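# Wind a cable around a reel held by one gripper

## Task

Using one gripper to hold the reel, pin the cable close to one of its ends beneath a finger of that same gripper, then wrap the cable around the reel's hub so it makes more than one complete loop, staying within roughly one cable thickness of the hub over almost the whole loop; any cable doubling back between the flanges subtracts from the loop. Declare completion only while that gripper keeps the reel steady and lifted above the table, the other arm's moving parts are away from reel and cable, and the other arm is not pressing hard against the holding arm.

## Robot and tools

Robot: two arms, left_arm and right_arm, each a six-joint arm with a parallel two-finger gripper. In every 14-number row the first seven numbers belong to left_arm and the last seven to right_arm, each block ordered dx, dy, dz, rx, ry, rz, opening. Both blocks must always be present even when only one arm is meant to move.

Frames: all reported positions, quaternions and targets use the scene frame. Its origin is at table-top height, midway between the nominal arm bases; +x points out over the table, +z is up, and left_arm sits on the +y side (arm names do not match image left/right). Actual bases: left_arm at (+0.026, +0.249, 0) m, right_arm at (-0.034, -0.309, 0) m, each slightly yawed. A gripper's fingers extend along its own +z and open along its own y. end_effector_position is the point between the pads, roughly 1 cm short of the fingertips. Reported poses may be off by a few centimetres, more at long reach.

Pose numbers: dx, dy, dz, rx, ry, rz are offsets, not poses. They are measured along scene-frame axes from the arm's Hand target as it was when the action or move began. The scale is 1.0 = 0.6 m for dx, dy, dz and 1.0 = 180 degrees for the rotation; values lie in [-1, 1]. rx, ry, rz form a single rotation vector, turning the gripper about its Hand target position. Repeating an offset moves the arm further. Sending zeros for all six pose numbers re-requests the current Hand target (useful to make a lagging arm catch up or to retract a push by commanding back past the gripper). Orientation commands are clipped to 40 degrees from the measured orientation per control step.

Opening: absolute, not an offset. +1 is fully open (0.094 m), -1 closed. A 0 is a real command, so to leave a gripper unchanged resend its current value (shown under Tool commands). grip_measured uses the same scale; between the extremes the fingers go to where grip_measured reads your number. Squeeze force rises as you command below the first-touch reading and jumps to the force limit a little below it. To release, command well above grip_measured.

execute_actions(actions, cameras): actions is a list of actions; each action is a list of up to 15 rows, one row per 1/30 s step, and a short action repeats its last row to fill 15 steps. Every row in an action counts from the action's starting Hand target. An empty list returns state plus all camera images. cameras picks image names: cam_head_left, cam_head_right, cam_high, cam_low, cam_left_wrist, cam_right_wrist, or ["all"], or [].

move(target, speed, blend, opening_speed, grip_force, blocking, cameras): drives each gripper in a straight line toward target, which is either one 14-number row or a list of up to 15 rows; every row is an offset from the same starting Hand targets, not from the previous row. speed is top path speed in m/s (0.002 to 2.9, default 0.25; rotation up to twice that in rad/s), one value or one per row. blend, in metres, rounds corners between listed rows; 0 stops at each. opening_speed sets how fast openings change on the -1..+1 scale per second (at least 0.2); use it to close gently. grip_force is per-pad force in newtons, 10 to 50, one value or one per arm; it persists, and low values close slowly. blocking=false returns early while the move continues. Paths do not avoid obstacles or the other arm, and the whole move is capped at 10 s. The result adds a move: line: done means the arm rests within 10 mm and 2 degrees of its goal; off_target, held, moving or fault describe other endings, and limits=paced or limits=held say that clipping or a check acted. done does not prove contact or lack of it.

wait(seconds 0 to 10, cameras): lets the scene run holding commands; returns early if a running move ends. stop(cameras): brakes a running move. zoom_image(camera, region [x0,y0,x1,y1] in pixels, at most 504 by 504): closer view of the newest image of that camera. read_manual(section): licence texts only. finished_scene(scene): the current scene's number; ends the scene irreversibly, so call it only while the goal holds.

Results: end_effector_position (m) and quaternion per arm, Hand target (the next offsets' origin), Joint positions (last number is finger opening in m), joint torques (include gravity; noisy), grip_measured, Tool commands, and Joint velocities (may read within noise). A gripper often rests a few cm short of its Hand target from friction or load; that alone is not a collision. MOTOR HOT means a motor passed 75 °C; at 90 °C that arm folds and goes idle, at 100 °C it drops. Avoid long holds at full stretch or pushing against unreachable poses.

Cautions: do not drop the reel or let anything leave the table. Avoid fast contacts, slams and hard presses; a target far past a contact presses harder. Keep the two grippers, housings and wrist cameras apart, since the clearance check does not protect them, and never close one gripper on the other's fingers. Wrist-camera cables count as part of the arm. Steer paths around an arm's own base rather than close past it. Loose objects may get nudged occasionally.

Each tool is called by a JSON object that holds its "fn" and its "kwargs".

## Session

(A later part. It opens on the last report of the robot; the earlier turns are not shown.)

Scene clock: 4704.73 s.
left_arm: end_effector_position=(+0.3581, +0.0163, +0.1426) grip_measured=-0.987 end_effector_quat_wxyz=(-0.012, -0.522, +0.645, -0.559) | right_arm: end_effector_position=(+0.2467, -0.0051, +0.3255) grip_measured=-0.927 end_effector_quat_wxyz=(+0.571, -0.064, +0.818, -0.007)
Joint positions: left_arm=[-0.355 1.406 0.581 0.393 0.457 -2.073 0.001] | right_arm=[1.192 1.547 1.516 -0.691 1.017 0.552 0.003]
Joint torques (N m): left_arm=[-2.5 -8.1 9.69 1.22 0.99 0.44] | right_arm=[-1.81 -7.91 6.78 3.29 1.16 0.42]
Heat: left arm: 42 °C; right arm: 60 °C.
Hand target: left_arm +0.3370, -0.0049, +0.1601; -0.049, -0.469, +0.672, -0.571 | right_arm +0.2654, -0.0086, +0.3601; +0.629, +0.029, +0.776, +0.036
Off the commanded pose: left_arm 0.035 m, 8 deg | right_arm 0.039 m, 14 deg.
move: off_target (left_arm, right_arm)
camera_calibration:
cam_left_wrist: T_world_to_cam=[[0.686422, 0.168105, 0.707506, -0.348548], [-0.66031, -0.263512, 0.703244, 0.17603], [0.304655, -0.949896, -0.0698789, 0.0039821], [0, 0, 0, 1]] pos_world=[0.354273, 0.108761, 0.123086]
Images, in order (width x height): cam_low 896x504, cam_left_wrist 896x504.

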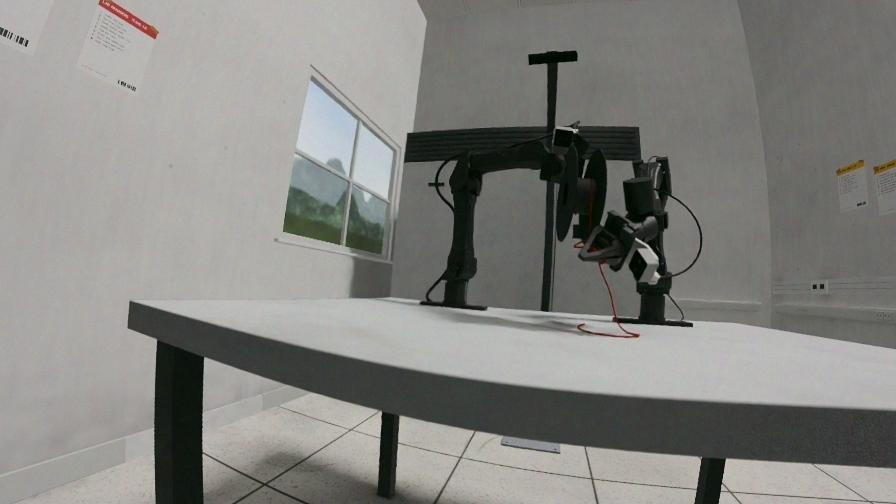

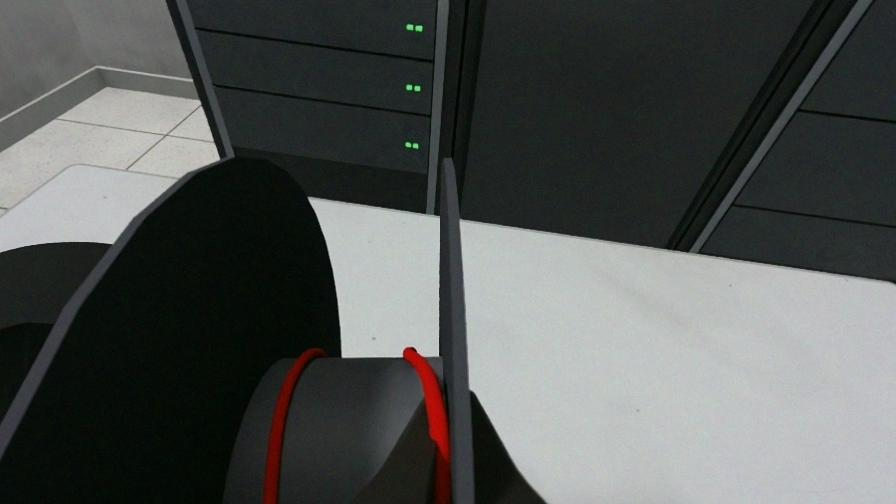

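{"fn": "zoom_image", "kwargs": {"camera": "cam_low", "region": [550, 200, 650, 300]}}

{"fn": "execute_actions", "kwargs": {"actions": [], "cameras": ["cam_high", "cam_right_wrist", "cam_head_right"]}}

{"fn": "zoom_image", "kwargs": {"camera": "cam_high", "region": [300, 80, 500, 280]}}

Scaled by 5.040 from the camera's 896x504 image, which has a finer 1280x720 frame.

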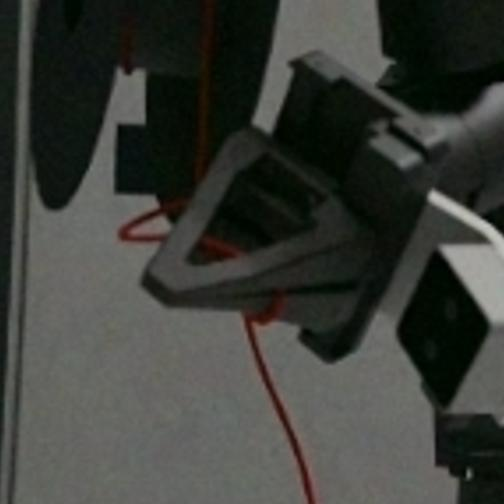

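Scene clock: 4740.00 s.
left_arm: end_effector_position=(+0.3581, +0.0163, +0.1425) grip_measured=-0.987 end_effector_quat_wxyz=(-0.012, -0.522, +0.645, -0.558) | right_arm: end_effector_position=(+0.2467, -0.0051, +0.3255) grip_measured=-0.927 end_effector_quat_wxyz=(+0.571, -0.064, +0.818, -0.007)
Joint positions: left_arm=[-0.355 1.406 0.581 0.393 0.457 -2.073 0.001] | right_arm=[1.192 1.547 1.516 -0.691 1.017 0.552 0.003]
Joint velocities: within noise
Joint torques (N m): left_arm=[-2.43 -8.16 9.63 1.27 0.98 0.41] | right_arm=[-1.81 -7.92 6.8 3.29 1.16 0.43]
Heat: left arm: 42 °C; right arm: 68 °C.
Hand target: left_arm +0.3370, -0.0049, +0.1600; -0.049, -0.469, +0.672, -0.571 | right_arm +0.2654, -0.0086, +0.3601; +0.629, +0.029, +0.776, +0.036
Tool commands: left_gripper/opening=-1.0 right_gripper/opening=-1.0
Off the commanded pose: left_arm 0.035 m, 8 deg | right_arm 0.039 m, 14 deg.
camera_calibration:
cam_right_wrist: T_world_to_cam=[[0.118547, -0.988888, 0.0897075, -0.0620006], [-0.680502, -0.146703, -0.717911, 0.440932], [0.723093, 0.0240597, -0.690331, 0.141291], [0, 0, 0, 1]] pos_world=[0.205239, -0.0000248619, 0.419649]
Images, in order (width x height): cam_head_right 896x504, cam_high 896x504, cam_right_wrist 896x504.

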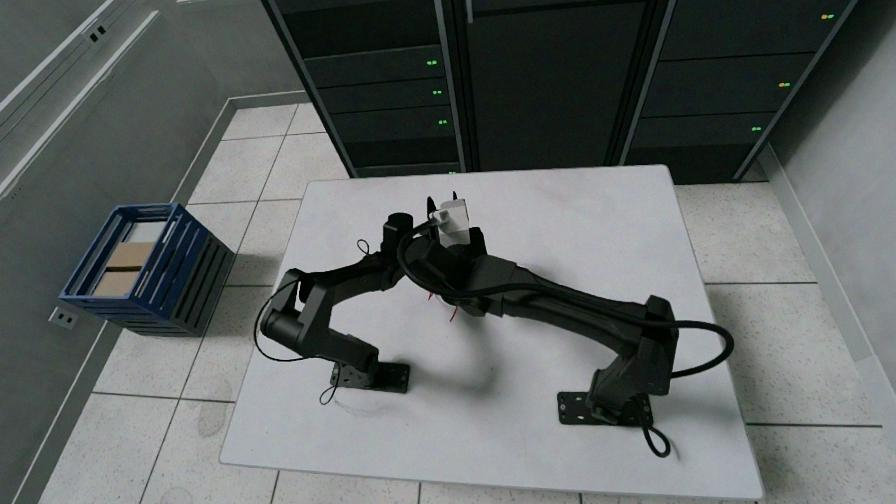

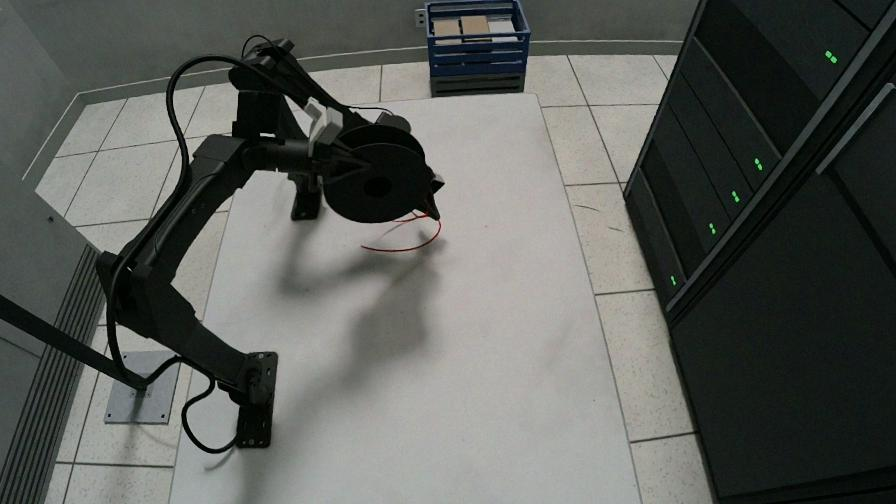

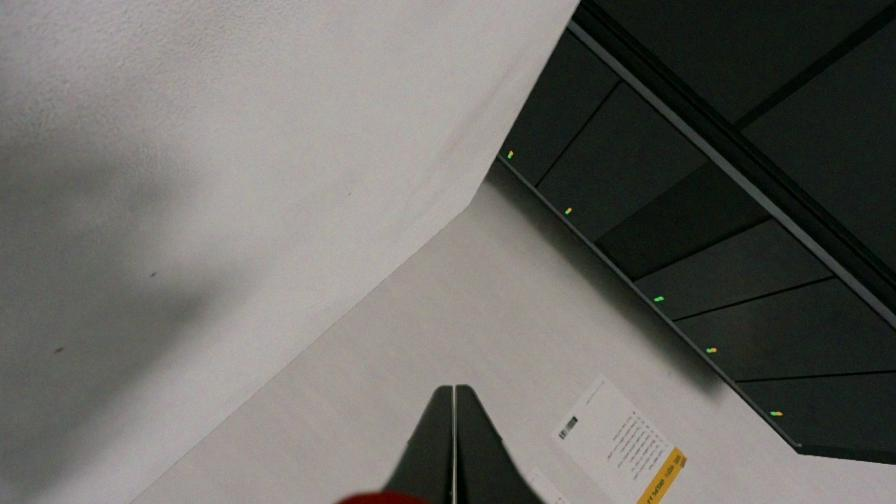

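Scaled by 2.520 from the camera's 896x504 image, which has a finer 1280x720 frame.

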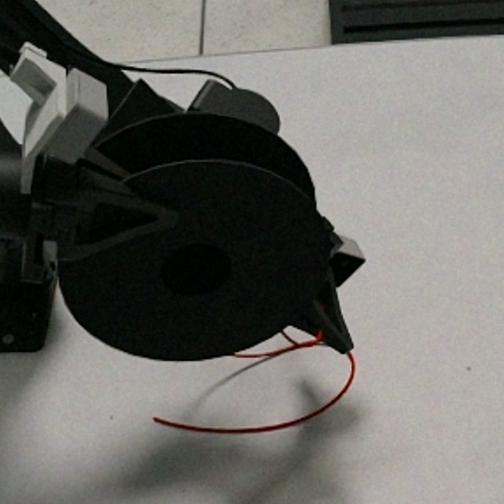

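{"fn": "move", "kwargs": {"target": [0.03, 0.0417, -0.0417, 0, 0, 0, -1, 0, 0, 0, 0, 0, 0, -1], "speed": 0.06, "cameras": ["cam_low", "cam_high"]}}

{"fn": "zoom_image", "kwargs": {"camera": "cam_low", "region": [550, 180, 670, 300]}}

{"fn": "zoom_image", "kwargs": {"camera": "cam_high", "region": [370, 180, 490, 270]}}

Scene clock: 4795.07 s.
left_arm: end_effector_position=(+0.3648, +0.0243, +0.1492) grip_measured=-0.987 end_effector_quat_wxyz=(-0.033, -0.479, +0.651, -0.588) | right_arm: end_effector_position=(+0.2497, +0.0008, +0.3257) grip_measured=-0.927 end_effector_quat_wxyz=(+0.580, -0.050, +0.813, +0.012)
Joint positions: left_arm=[-0.262 1.457 0.581 0.486 0.631 -2.023 0.001] | right_arm=[1.19 1.547 1.49 -0.613 1.016 0.552 0.003]
Joint torques (N m): left_arm=[-0.28 -4.01 7.09 1.16 0.42 0.51] | right_arm=[-1.69 -8.31 7.46 2.88 1.16 0.23]
Heat: left arm: 42 °C; right arm: 75 °C. Fold the right arm in close to its base, or ease its load, before you think long.
Hand target: left_arm +0.3550, +0.0201, +0.1350; -0.049, -0.469, +0.672, -0.571 | right_arm +0.2654, -0.0086, +0.3600; +0.629, +0.029, +0.776, +0.036
Off the commanded pose: left_arm 0.018 m, 4 deg | right_arm 0.039 m, 12 deg.
MOTOR HOT: joint 4 (wrist pitch) of the right arm reports 75 °C; the controller's stop level is 90 °C. To cool a motor, set the load down, stop pushing, or move to a pose that needs little force.
move: off_target (left_arm, right_arm)
Images, in order (width x height): cam_high 896x504, cam_low 896x504.

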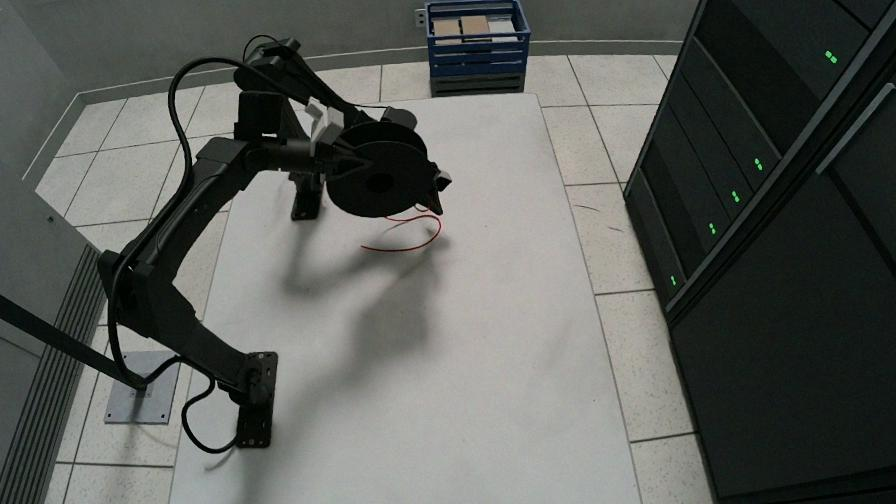

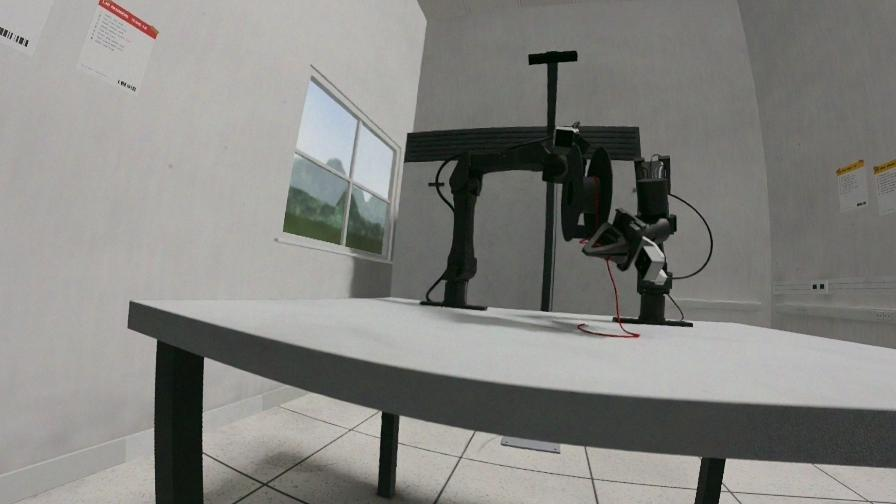

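Scaled by 4.200 from the camera's 896x504 image, which has a finer 1280x720 frame.

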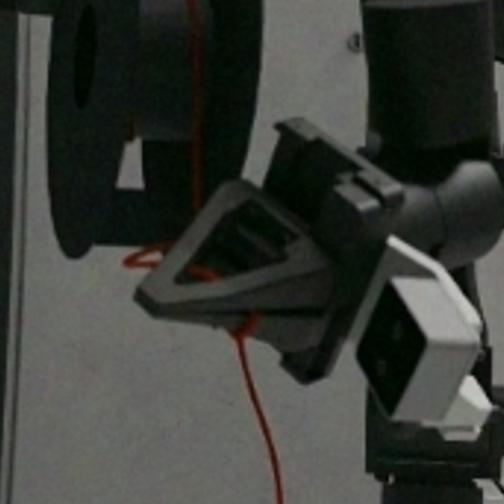

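Scaled by 4.200 from the camera's 896x504 image, which has a finer 1280x720 frame.

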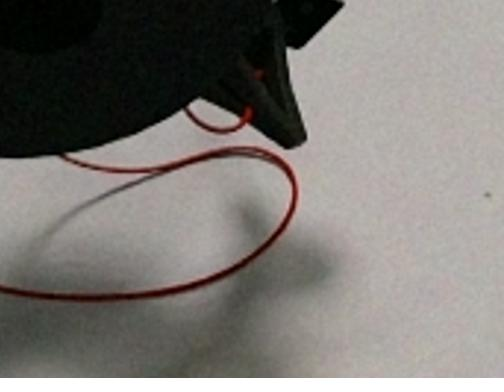

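{"fn": "move", "kwargs": {"target": [[0, 0, 0, 0, 0, 0, -0.5, 0, 0, -0.03, 0, 0, 0, -1], [-0.0626, 0.1084, 0.0456, 0, 0, 0, -0.5, 0, 0, -0.03, 0, 0, 0, -1]], "speed": 0.08, "opening_speed": 0.5, "cameras": ["cam_low", "cam_high", "cam_left_wrist"]}}

{"fn": "zoom_image", "kwargs": {"camera": "cam_low", "region": [530, 130, 690, 350]}}

Scene clock: 4813.83 s.
left_arm: end_effector_position=(+0.3239, +0.0838, +0.1664) grip_measured=-0.503 end_effector_quat_wxyz=(-0.044, -0.469, +0.669, -0.575) | right_arm: end_effector_position=(+0.2643, -0.0011, +0.3318) grip_measured=-0.927 end_effector_quat_wxyz=(+0.617, +0.006, +0.787, +0.029)
Joint positions: left_arm=[-0.034 1.184 0.537 0.103 0.866 -1.828 0.023] | right_arm=[1.168 1.547 1.417 -0.4 1.081 0.533 0.003]
Joint torques (N m): left_arm=[0.73 -4.74 6.74 1.14 0.28 0.13] | right_arm=[-0.34 -8.96 6.19 1.93 0.47 0.06]
Heat: left arm: 41 °C; right arm: 73 °C. Fold the right arm in close to its base, or ease its load, before you think long.
Hand target: left_arm +0.3175, +0.0852, +0.1623; -0.049, -0.469, +0.672, -0.571 | right_arm +0.2654, -0.0086, +0.3420; +0.629, +0.029, +0.776, +0.036
Off the commanded pose: left_arm 0.008 m, 1 deg | right_arm 0.013 m, 3 deg.
MOTOR HOT: still on. Joint 4 (wrist pitch) of the right arm reports 73 °C.
move: off_target (right_arm)
camera_calibration:
cam_left_wrist: T_world_to_cam=[[0.678697, 0.100497, 0.72751, -0.348372], [-0.711538, -0.155359, 0.685257, 0.164993], [0.181892, -0.982733, -0.0339343, 0.11666], [0, 0, 0, 1]] pos_world=[0.332618, 0.175289, 0.14434]
Images, in order (width x height): cam_high 896x504, cam_low 896x504, cam_left_wrist 896x504.

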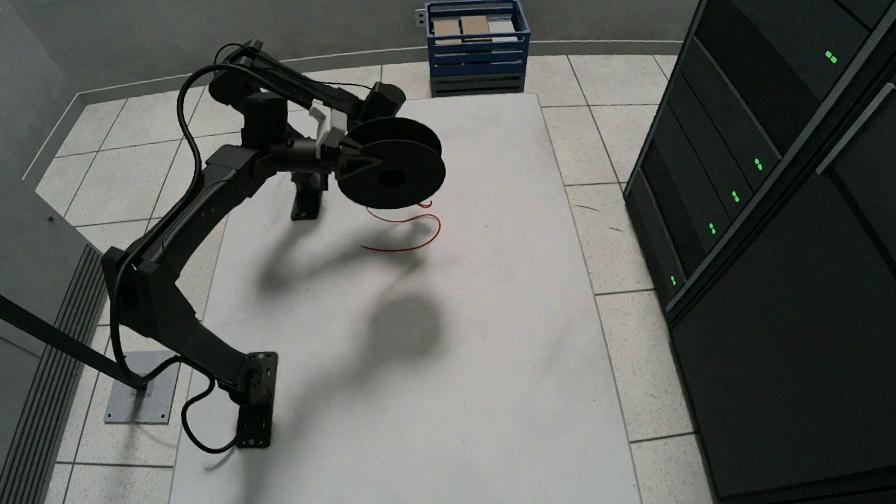

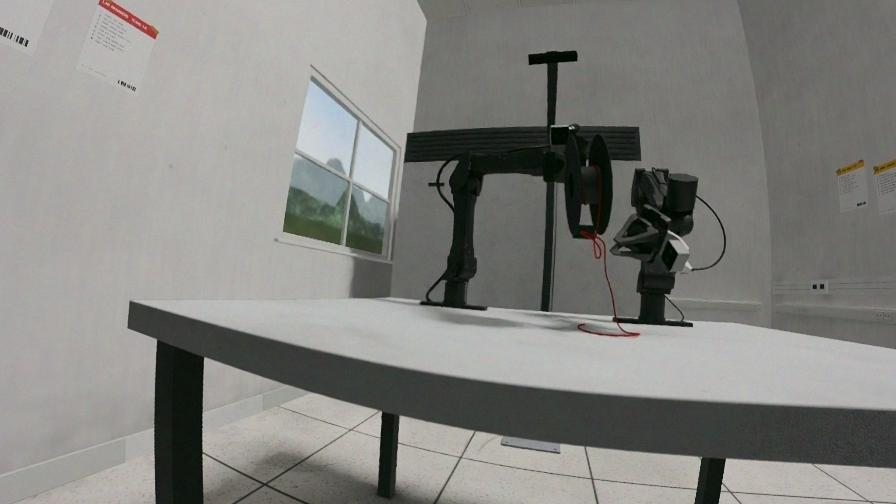

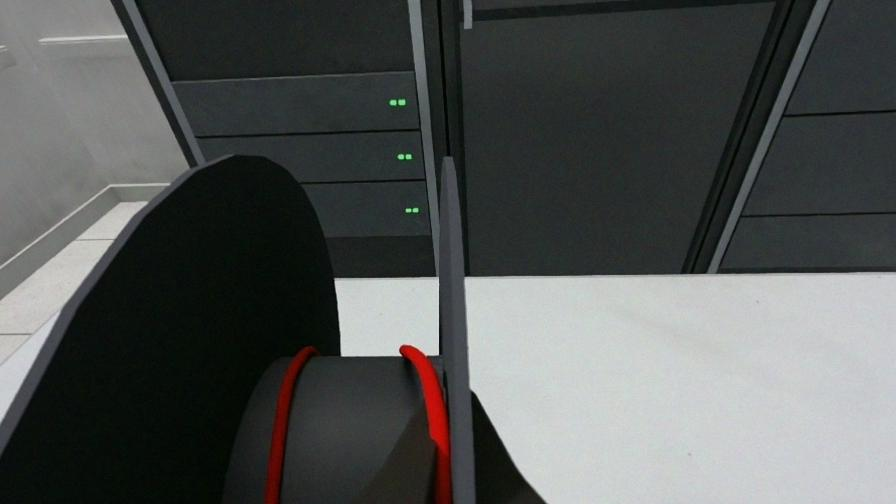

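Scaled by 2.291 from the camera's 896x504 image, which has a finer 1280x720 frame.

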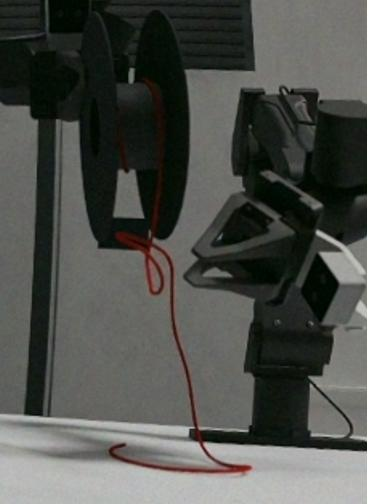

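{"fn": "move", "kwargs": {"target": [[-0.0783, 0.1355, 0.057, 0, 0, 0, -0.5, 0, 0, 0, 0, 0, 0, -1], [-0.1667, 0.2667, 0.1667, 0, 0, 0, -0.5, 0, 0, 0, 0, 0, 0, -1]], "speed": 0.15, "blend": 0.03, "cameras": ["cam_low", "cam_high", "cam_left_wrist", "cam_head_left"]}}

{"fn": "zoom_image", "kwargs": {"camera": "cam_low", "region": [540, 110, 640, 270]}}

{"fn": "zoom_image", "kwargs": {"camera": "cam_left_wrist", "region": [180, 280, 500, 504]}}

Scene clock: 4828.87 s.
left_arm: end_effector_position=(+0.2191, +0.2461, +0.2543) grip_measured=-0.503 end_effector_quat_wxyz=(-0.115, +0.587, -0.643, +0.477) | right_arm: end_effector_position=(+0.2643, -0.0011, +0.3319) grip_measured=-0.927 end_effector_quat_wxyz=(+0.617, +0.007, +0.787, +0.029)
Joint positions: left_arm=[0.958 0.923 1.04 -1.558 1.021 -0.656 0.023] | right_arm=[1.168 1.547 1.417 -0.4 1.081 0.533 0.003]
Joint torques (N m): left_arm=[-0.46 0.06 9.92 0.17 0.46 -0.1] | right_arm=[-0.32 -8.96 6.22 1.94 0.47 0.05]
Heat: left arm: 40 °C; right arm: 68 °C.
Hand target: left_arm +0.2175, +0.2452, +0.2623; -0.050, -0.469, +0.671, -0.571 | right_arm +0.2654, -0.0086, +0.3421; +0.629, +0.029, +0.776, +0.036
Off the commanded pose: left_arm 0.008 m, 26 deg | right_arm 0.013 m, 3 deg.
MOTOR HOT: cleared for the motors of the right arm.
joint sent to its limit (left arm) — joint 4 (wrist pitch), lower limit. The joint targets are off in orientation, not in position.
move: off_target (left_arm, right_arm)
camera_calibration:
cam_left_wrist: T_world_to_cam=[[0.645981, 0.145225, 0.749412, -0.366909], [-0.569787, -0.561583, 0.599973, 0.145963], [0.507988, -0.814576, -0.280025, 0.24795], [0, 0, 0, 1]] pos_world=[0.194229, 0.337229, 0.256824]
Images, in order (width x height): cam_head_left 896x504, cam_high 896x504, cam_low 896x504, cam_left_wrist 896x504.

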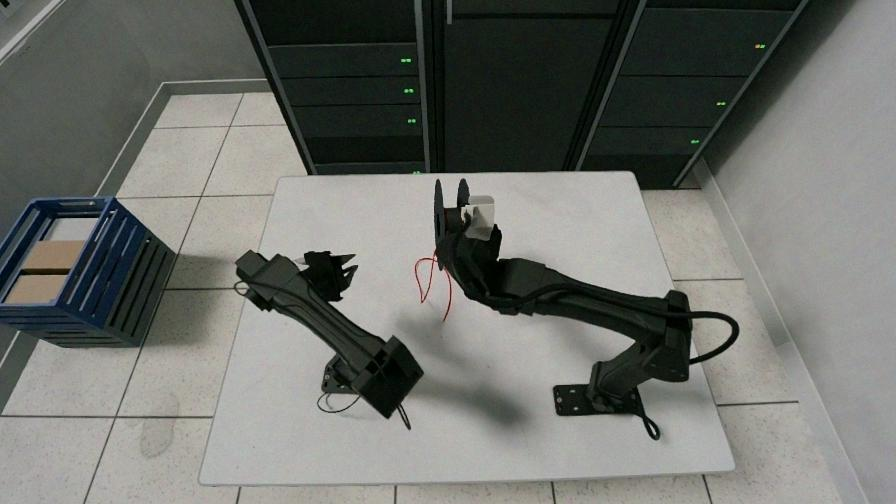

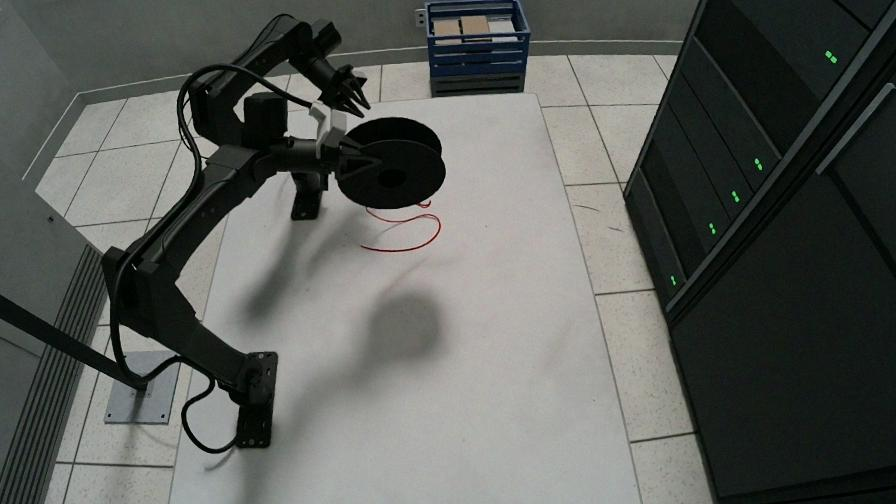

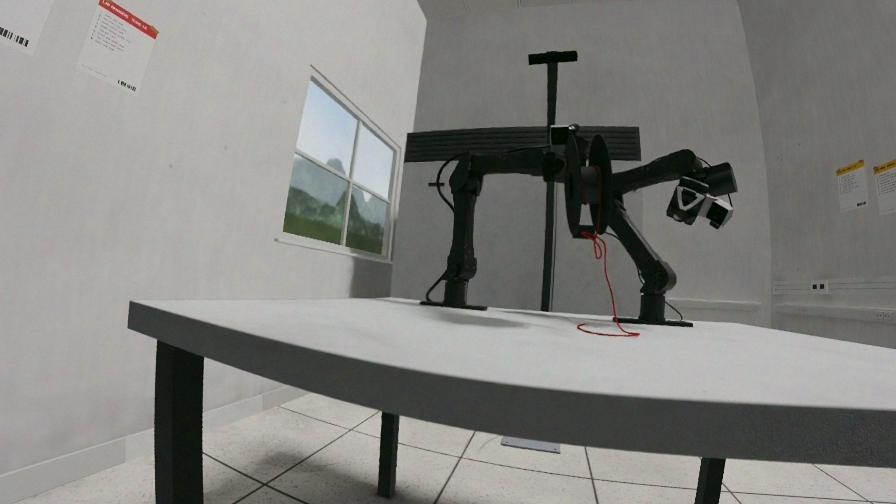

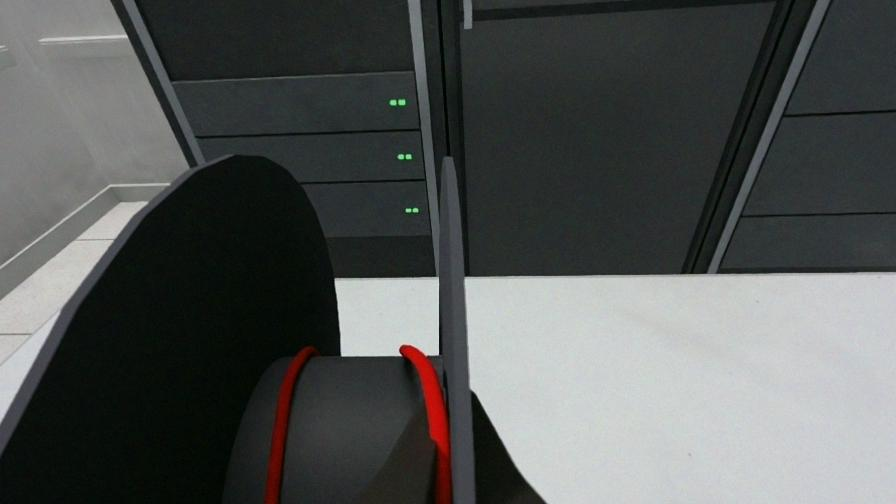

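Scaled by 3.150 from the camera's 896x504 image, which has a finer 1280x720 frame.

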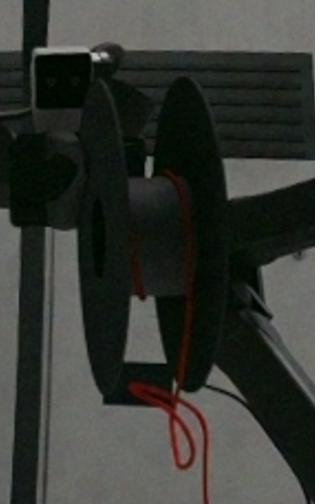

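Scaled by 1.575 from the camera's 896x504 image, which has a finer 1280x720 frame.

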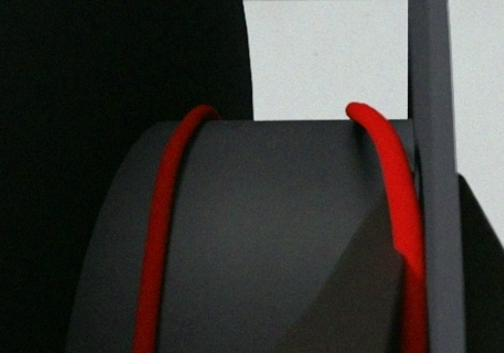

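{"fn": "zoom_image", "kwargs": {"camera": "cam_low", "region": [570, 190, 650, 270]}}

{"fn": "zoom_image", "kwargs": {"camera": "cam_high", "region": [320, 100, 460, 260]}}

{"fn": "zoom_image", "kwargs": {"camera": "cam_head_left", "region": [390, 160, 520, 340]}}

Scaled by 6.300 from the camera's 896x504 image, which has a finer 1280x720 frame.

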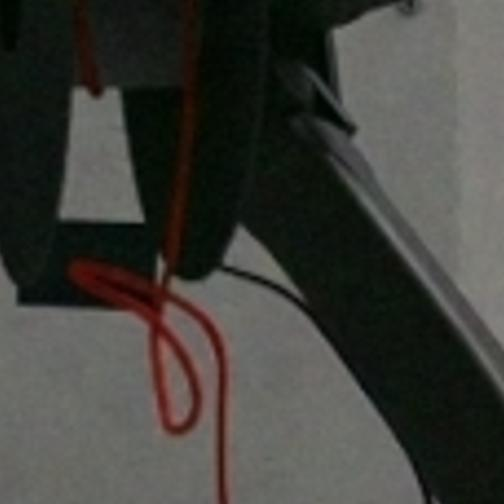

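Scaled by 3.150 from the camera's 896x504 image, which has a finer 1280x720 frame.

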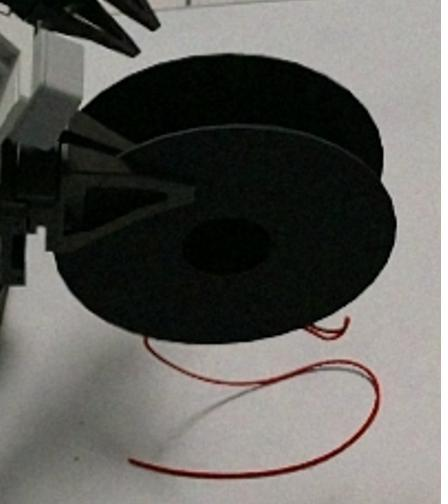

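Scaled by 2.800 from the camera's 896x504 image, which has a finer 1280x720 frame.

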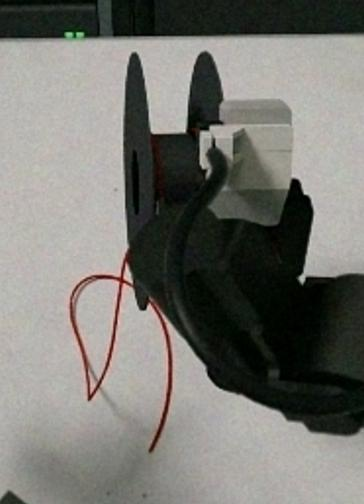

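{"fn": "move", "kwargs": {"target": [0, 0, 0, 0, 0, 0, -0.5, 0.0577, 0, 0.1333, 0, 0, 0, -1], "speed": 0.1, "cameras": ["cam_low", "cam_left_wrist", "cam_high"]}}

{"fn": "zoom_image", "kwargs": {"camera": "cam_low", "region": [540, 60, 660, 340]}}

Scene clock: 4864.10 s.
left_arm: end_effector_position=(+0.2190, +0.2462, +0.2542) grip_measured=-0.503 end_effector_quat_wxyz=(-0.115, +0.587, -0.644, +0.477) | right_arm: end_effector_position=(+0.2977, -0.0072, +0.4035) grip_measured=-0.927 end_effector_quat_wxyz=(+0.617, +0.007, +0.787, +0.019)
Joint positions: left_arm=[0.958 0.923 1.04 -1.558 1.02 -0.656 0.023] | right_arm=[1.073 1.648 1.799 -0.617 1.013 0.442 0.003]
Joint torques (N m): left_arm=[-0.44 -0.09 9.85 0.17 0.53 -0.03] | right_arm=[-0.28 -7.5 9.55 1.87 0.28 0.07]
Heat: left arm: 41 °C; right arm: 64 °C.
Hand target: left_arm +0.2175, +0.2452, +0.2623; -0.050, -0.469, +0.671, -0.571 | right_arm +0.3000, -0.0086, +0.4221; +0.629, +0.029, +0.776, +0.036
Off the commanded pose: left_arm 0.008 m, 26 deg | right_arm 0.019 m, 4 deg.
joint sent to its limit (left arm) — joint 4 (wrist pitch), lower limit. The joint targets are off in orientation, not in position.
move: off_target (left_arm, right_arm)
camera_calibration:
cam_left_wrist: T_world_to_cam=[[0.646596, 0.144822, 0.748959, -0.366725], [-0.569168, -0.562106, 0.60007, 0.145995], [0.507898, -0.814287, -0.281028, 0.24826], [0, 0, 0, 1]] pos_world=[0.194128, 0.33733, 0.256823]
Images, in order (width x height): cam_high 896x504, cam_low 896x504, cam_left_wrist 896x504.

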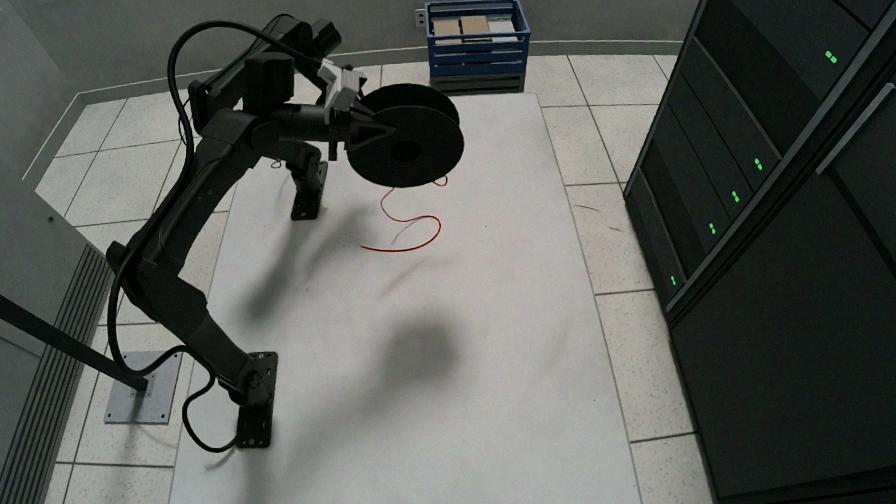

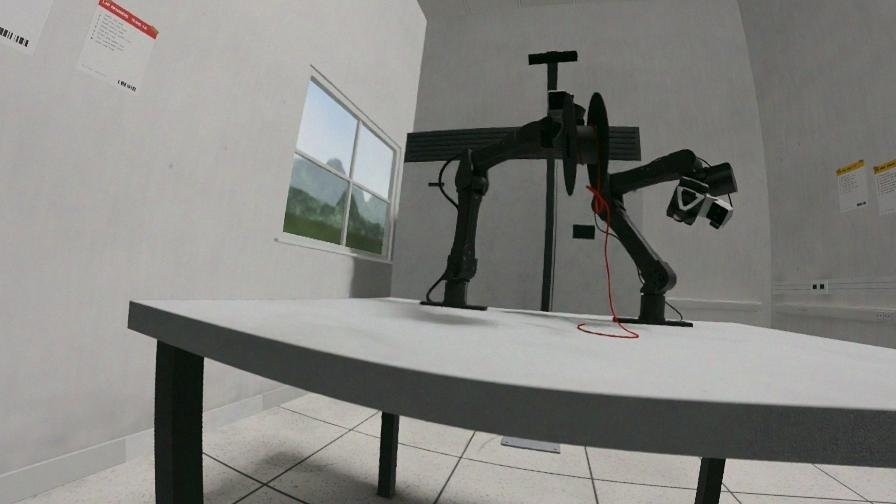

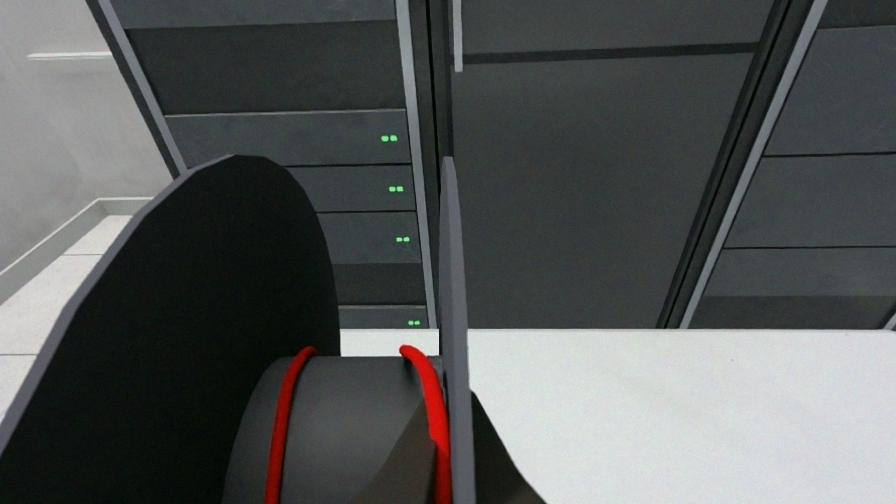

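Scaled by 1.800 from the camera's 896x504 image, which has a finer 1280x720 frame.

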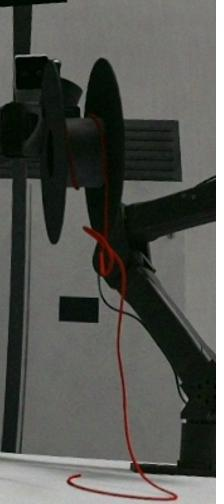

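{"fn": "zoom_image", "kwargs": {"camera": "cam_low", "region": [550, 85, 620, 215]}}

{"fn": "zoom_image", "kwargs": {"camera": "cam_left_wrist", "region": [200, 320, 480, 504]}}

Scaled by 3.877 from the camera's 896x504 image, which has a finer 1280x720 frame.

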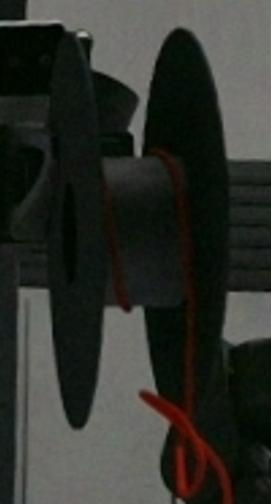

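Scaled by 1.800 from the camera's 896x504 image, which has a finer 1280x720 frame.

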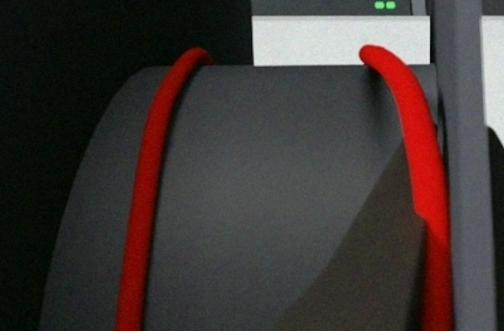

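{"fn": "finished_scene", "kwargs": {"scene": 1}}

The scene is finished: the task was done.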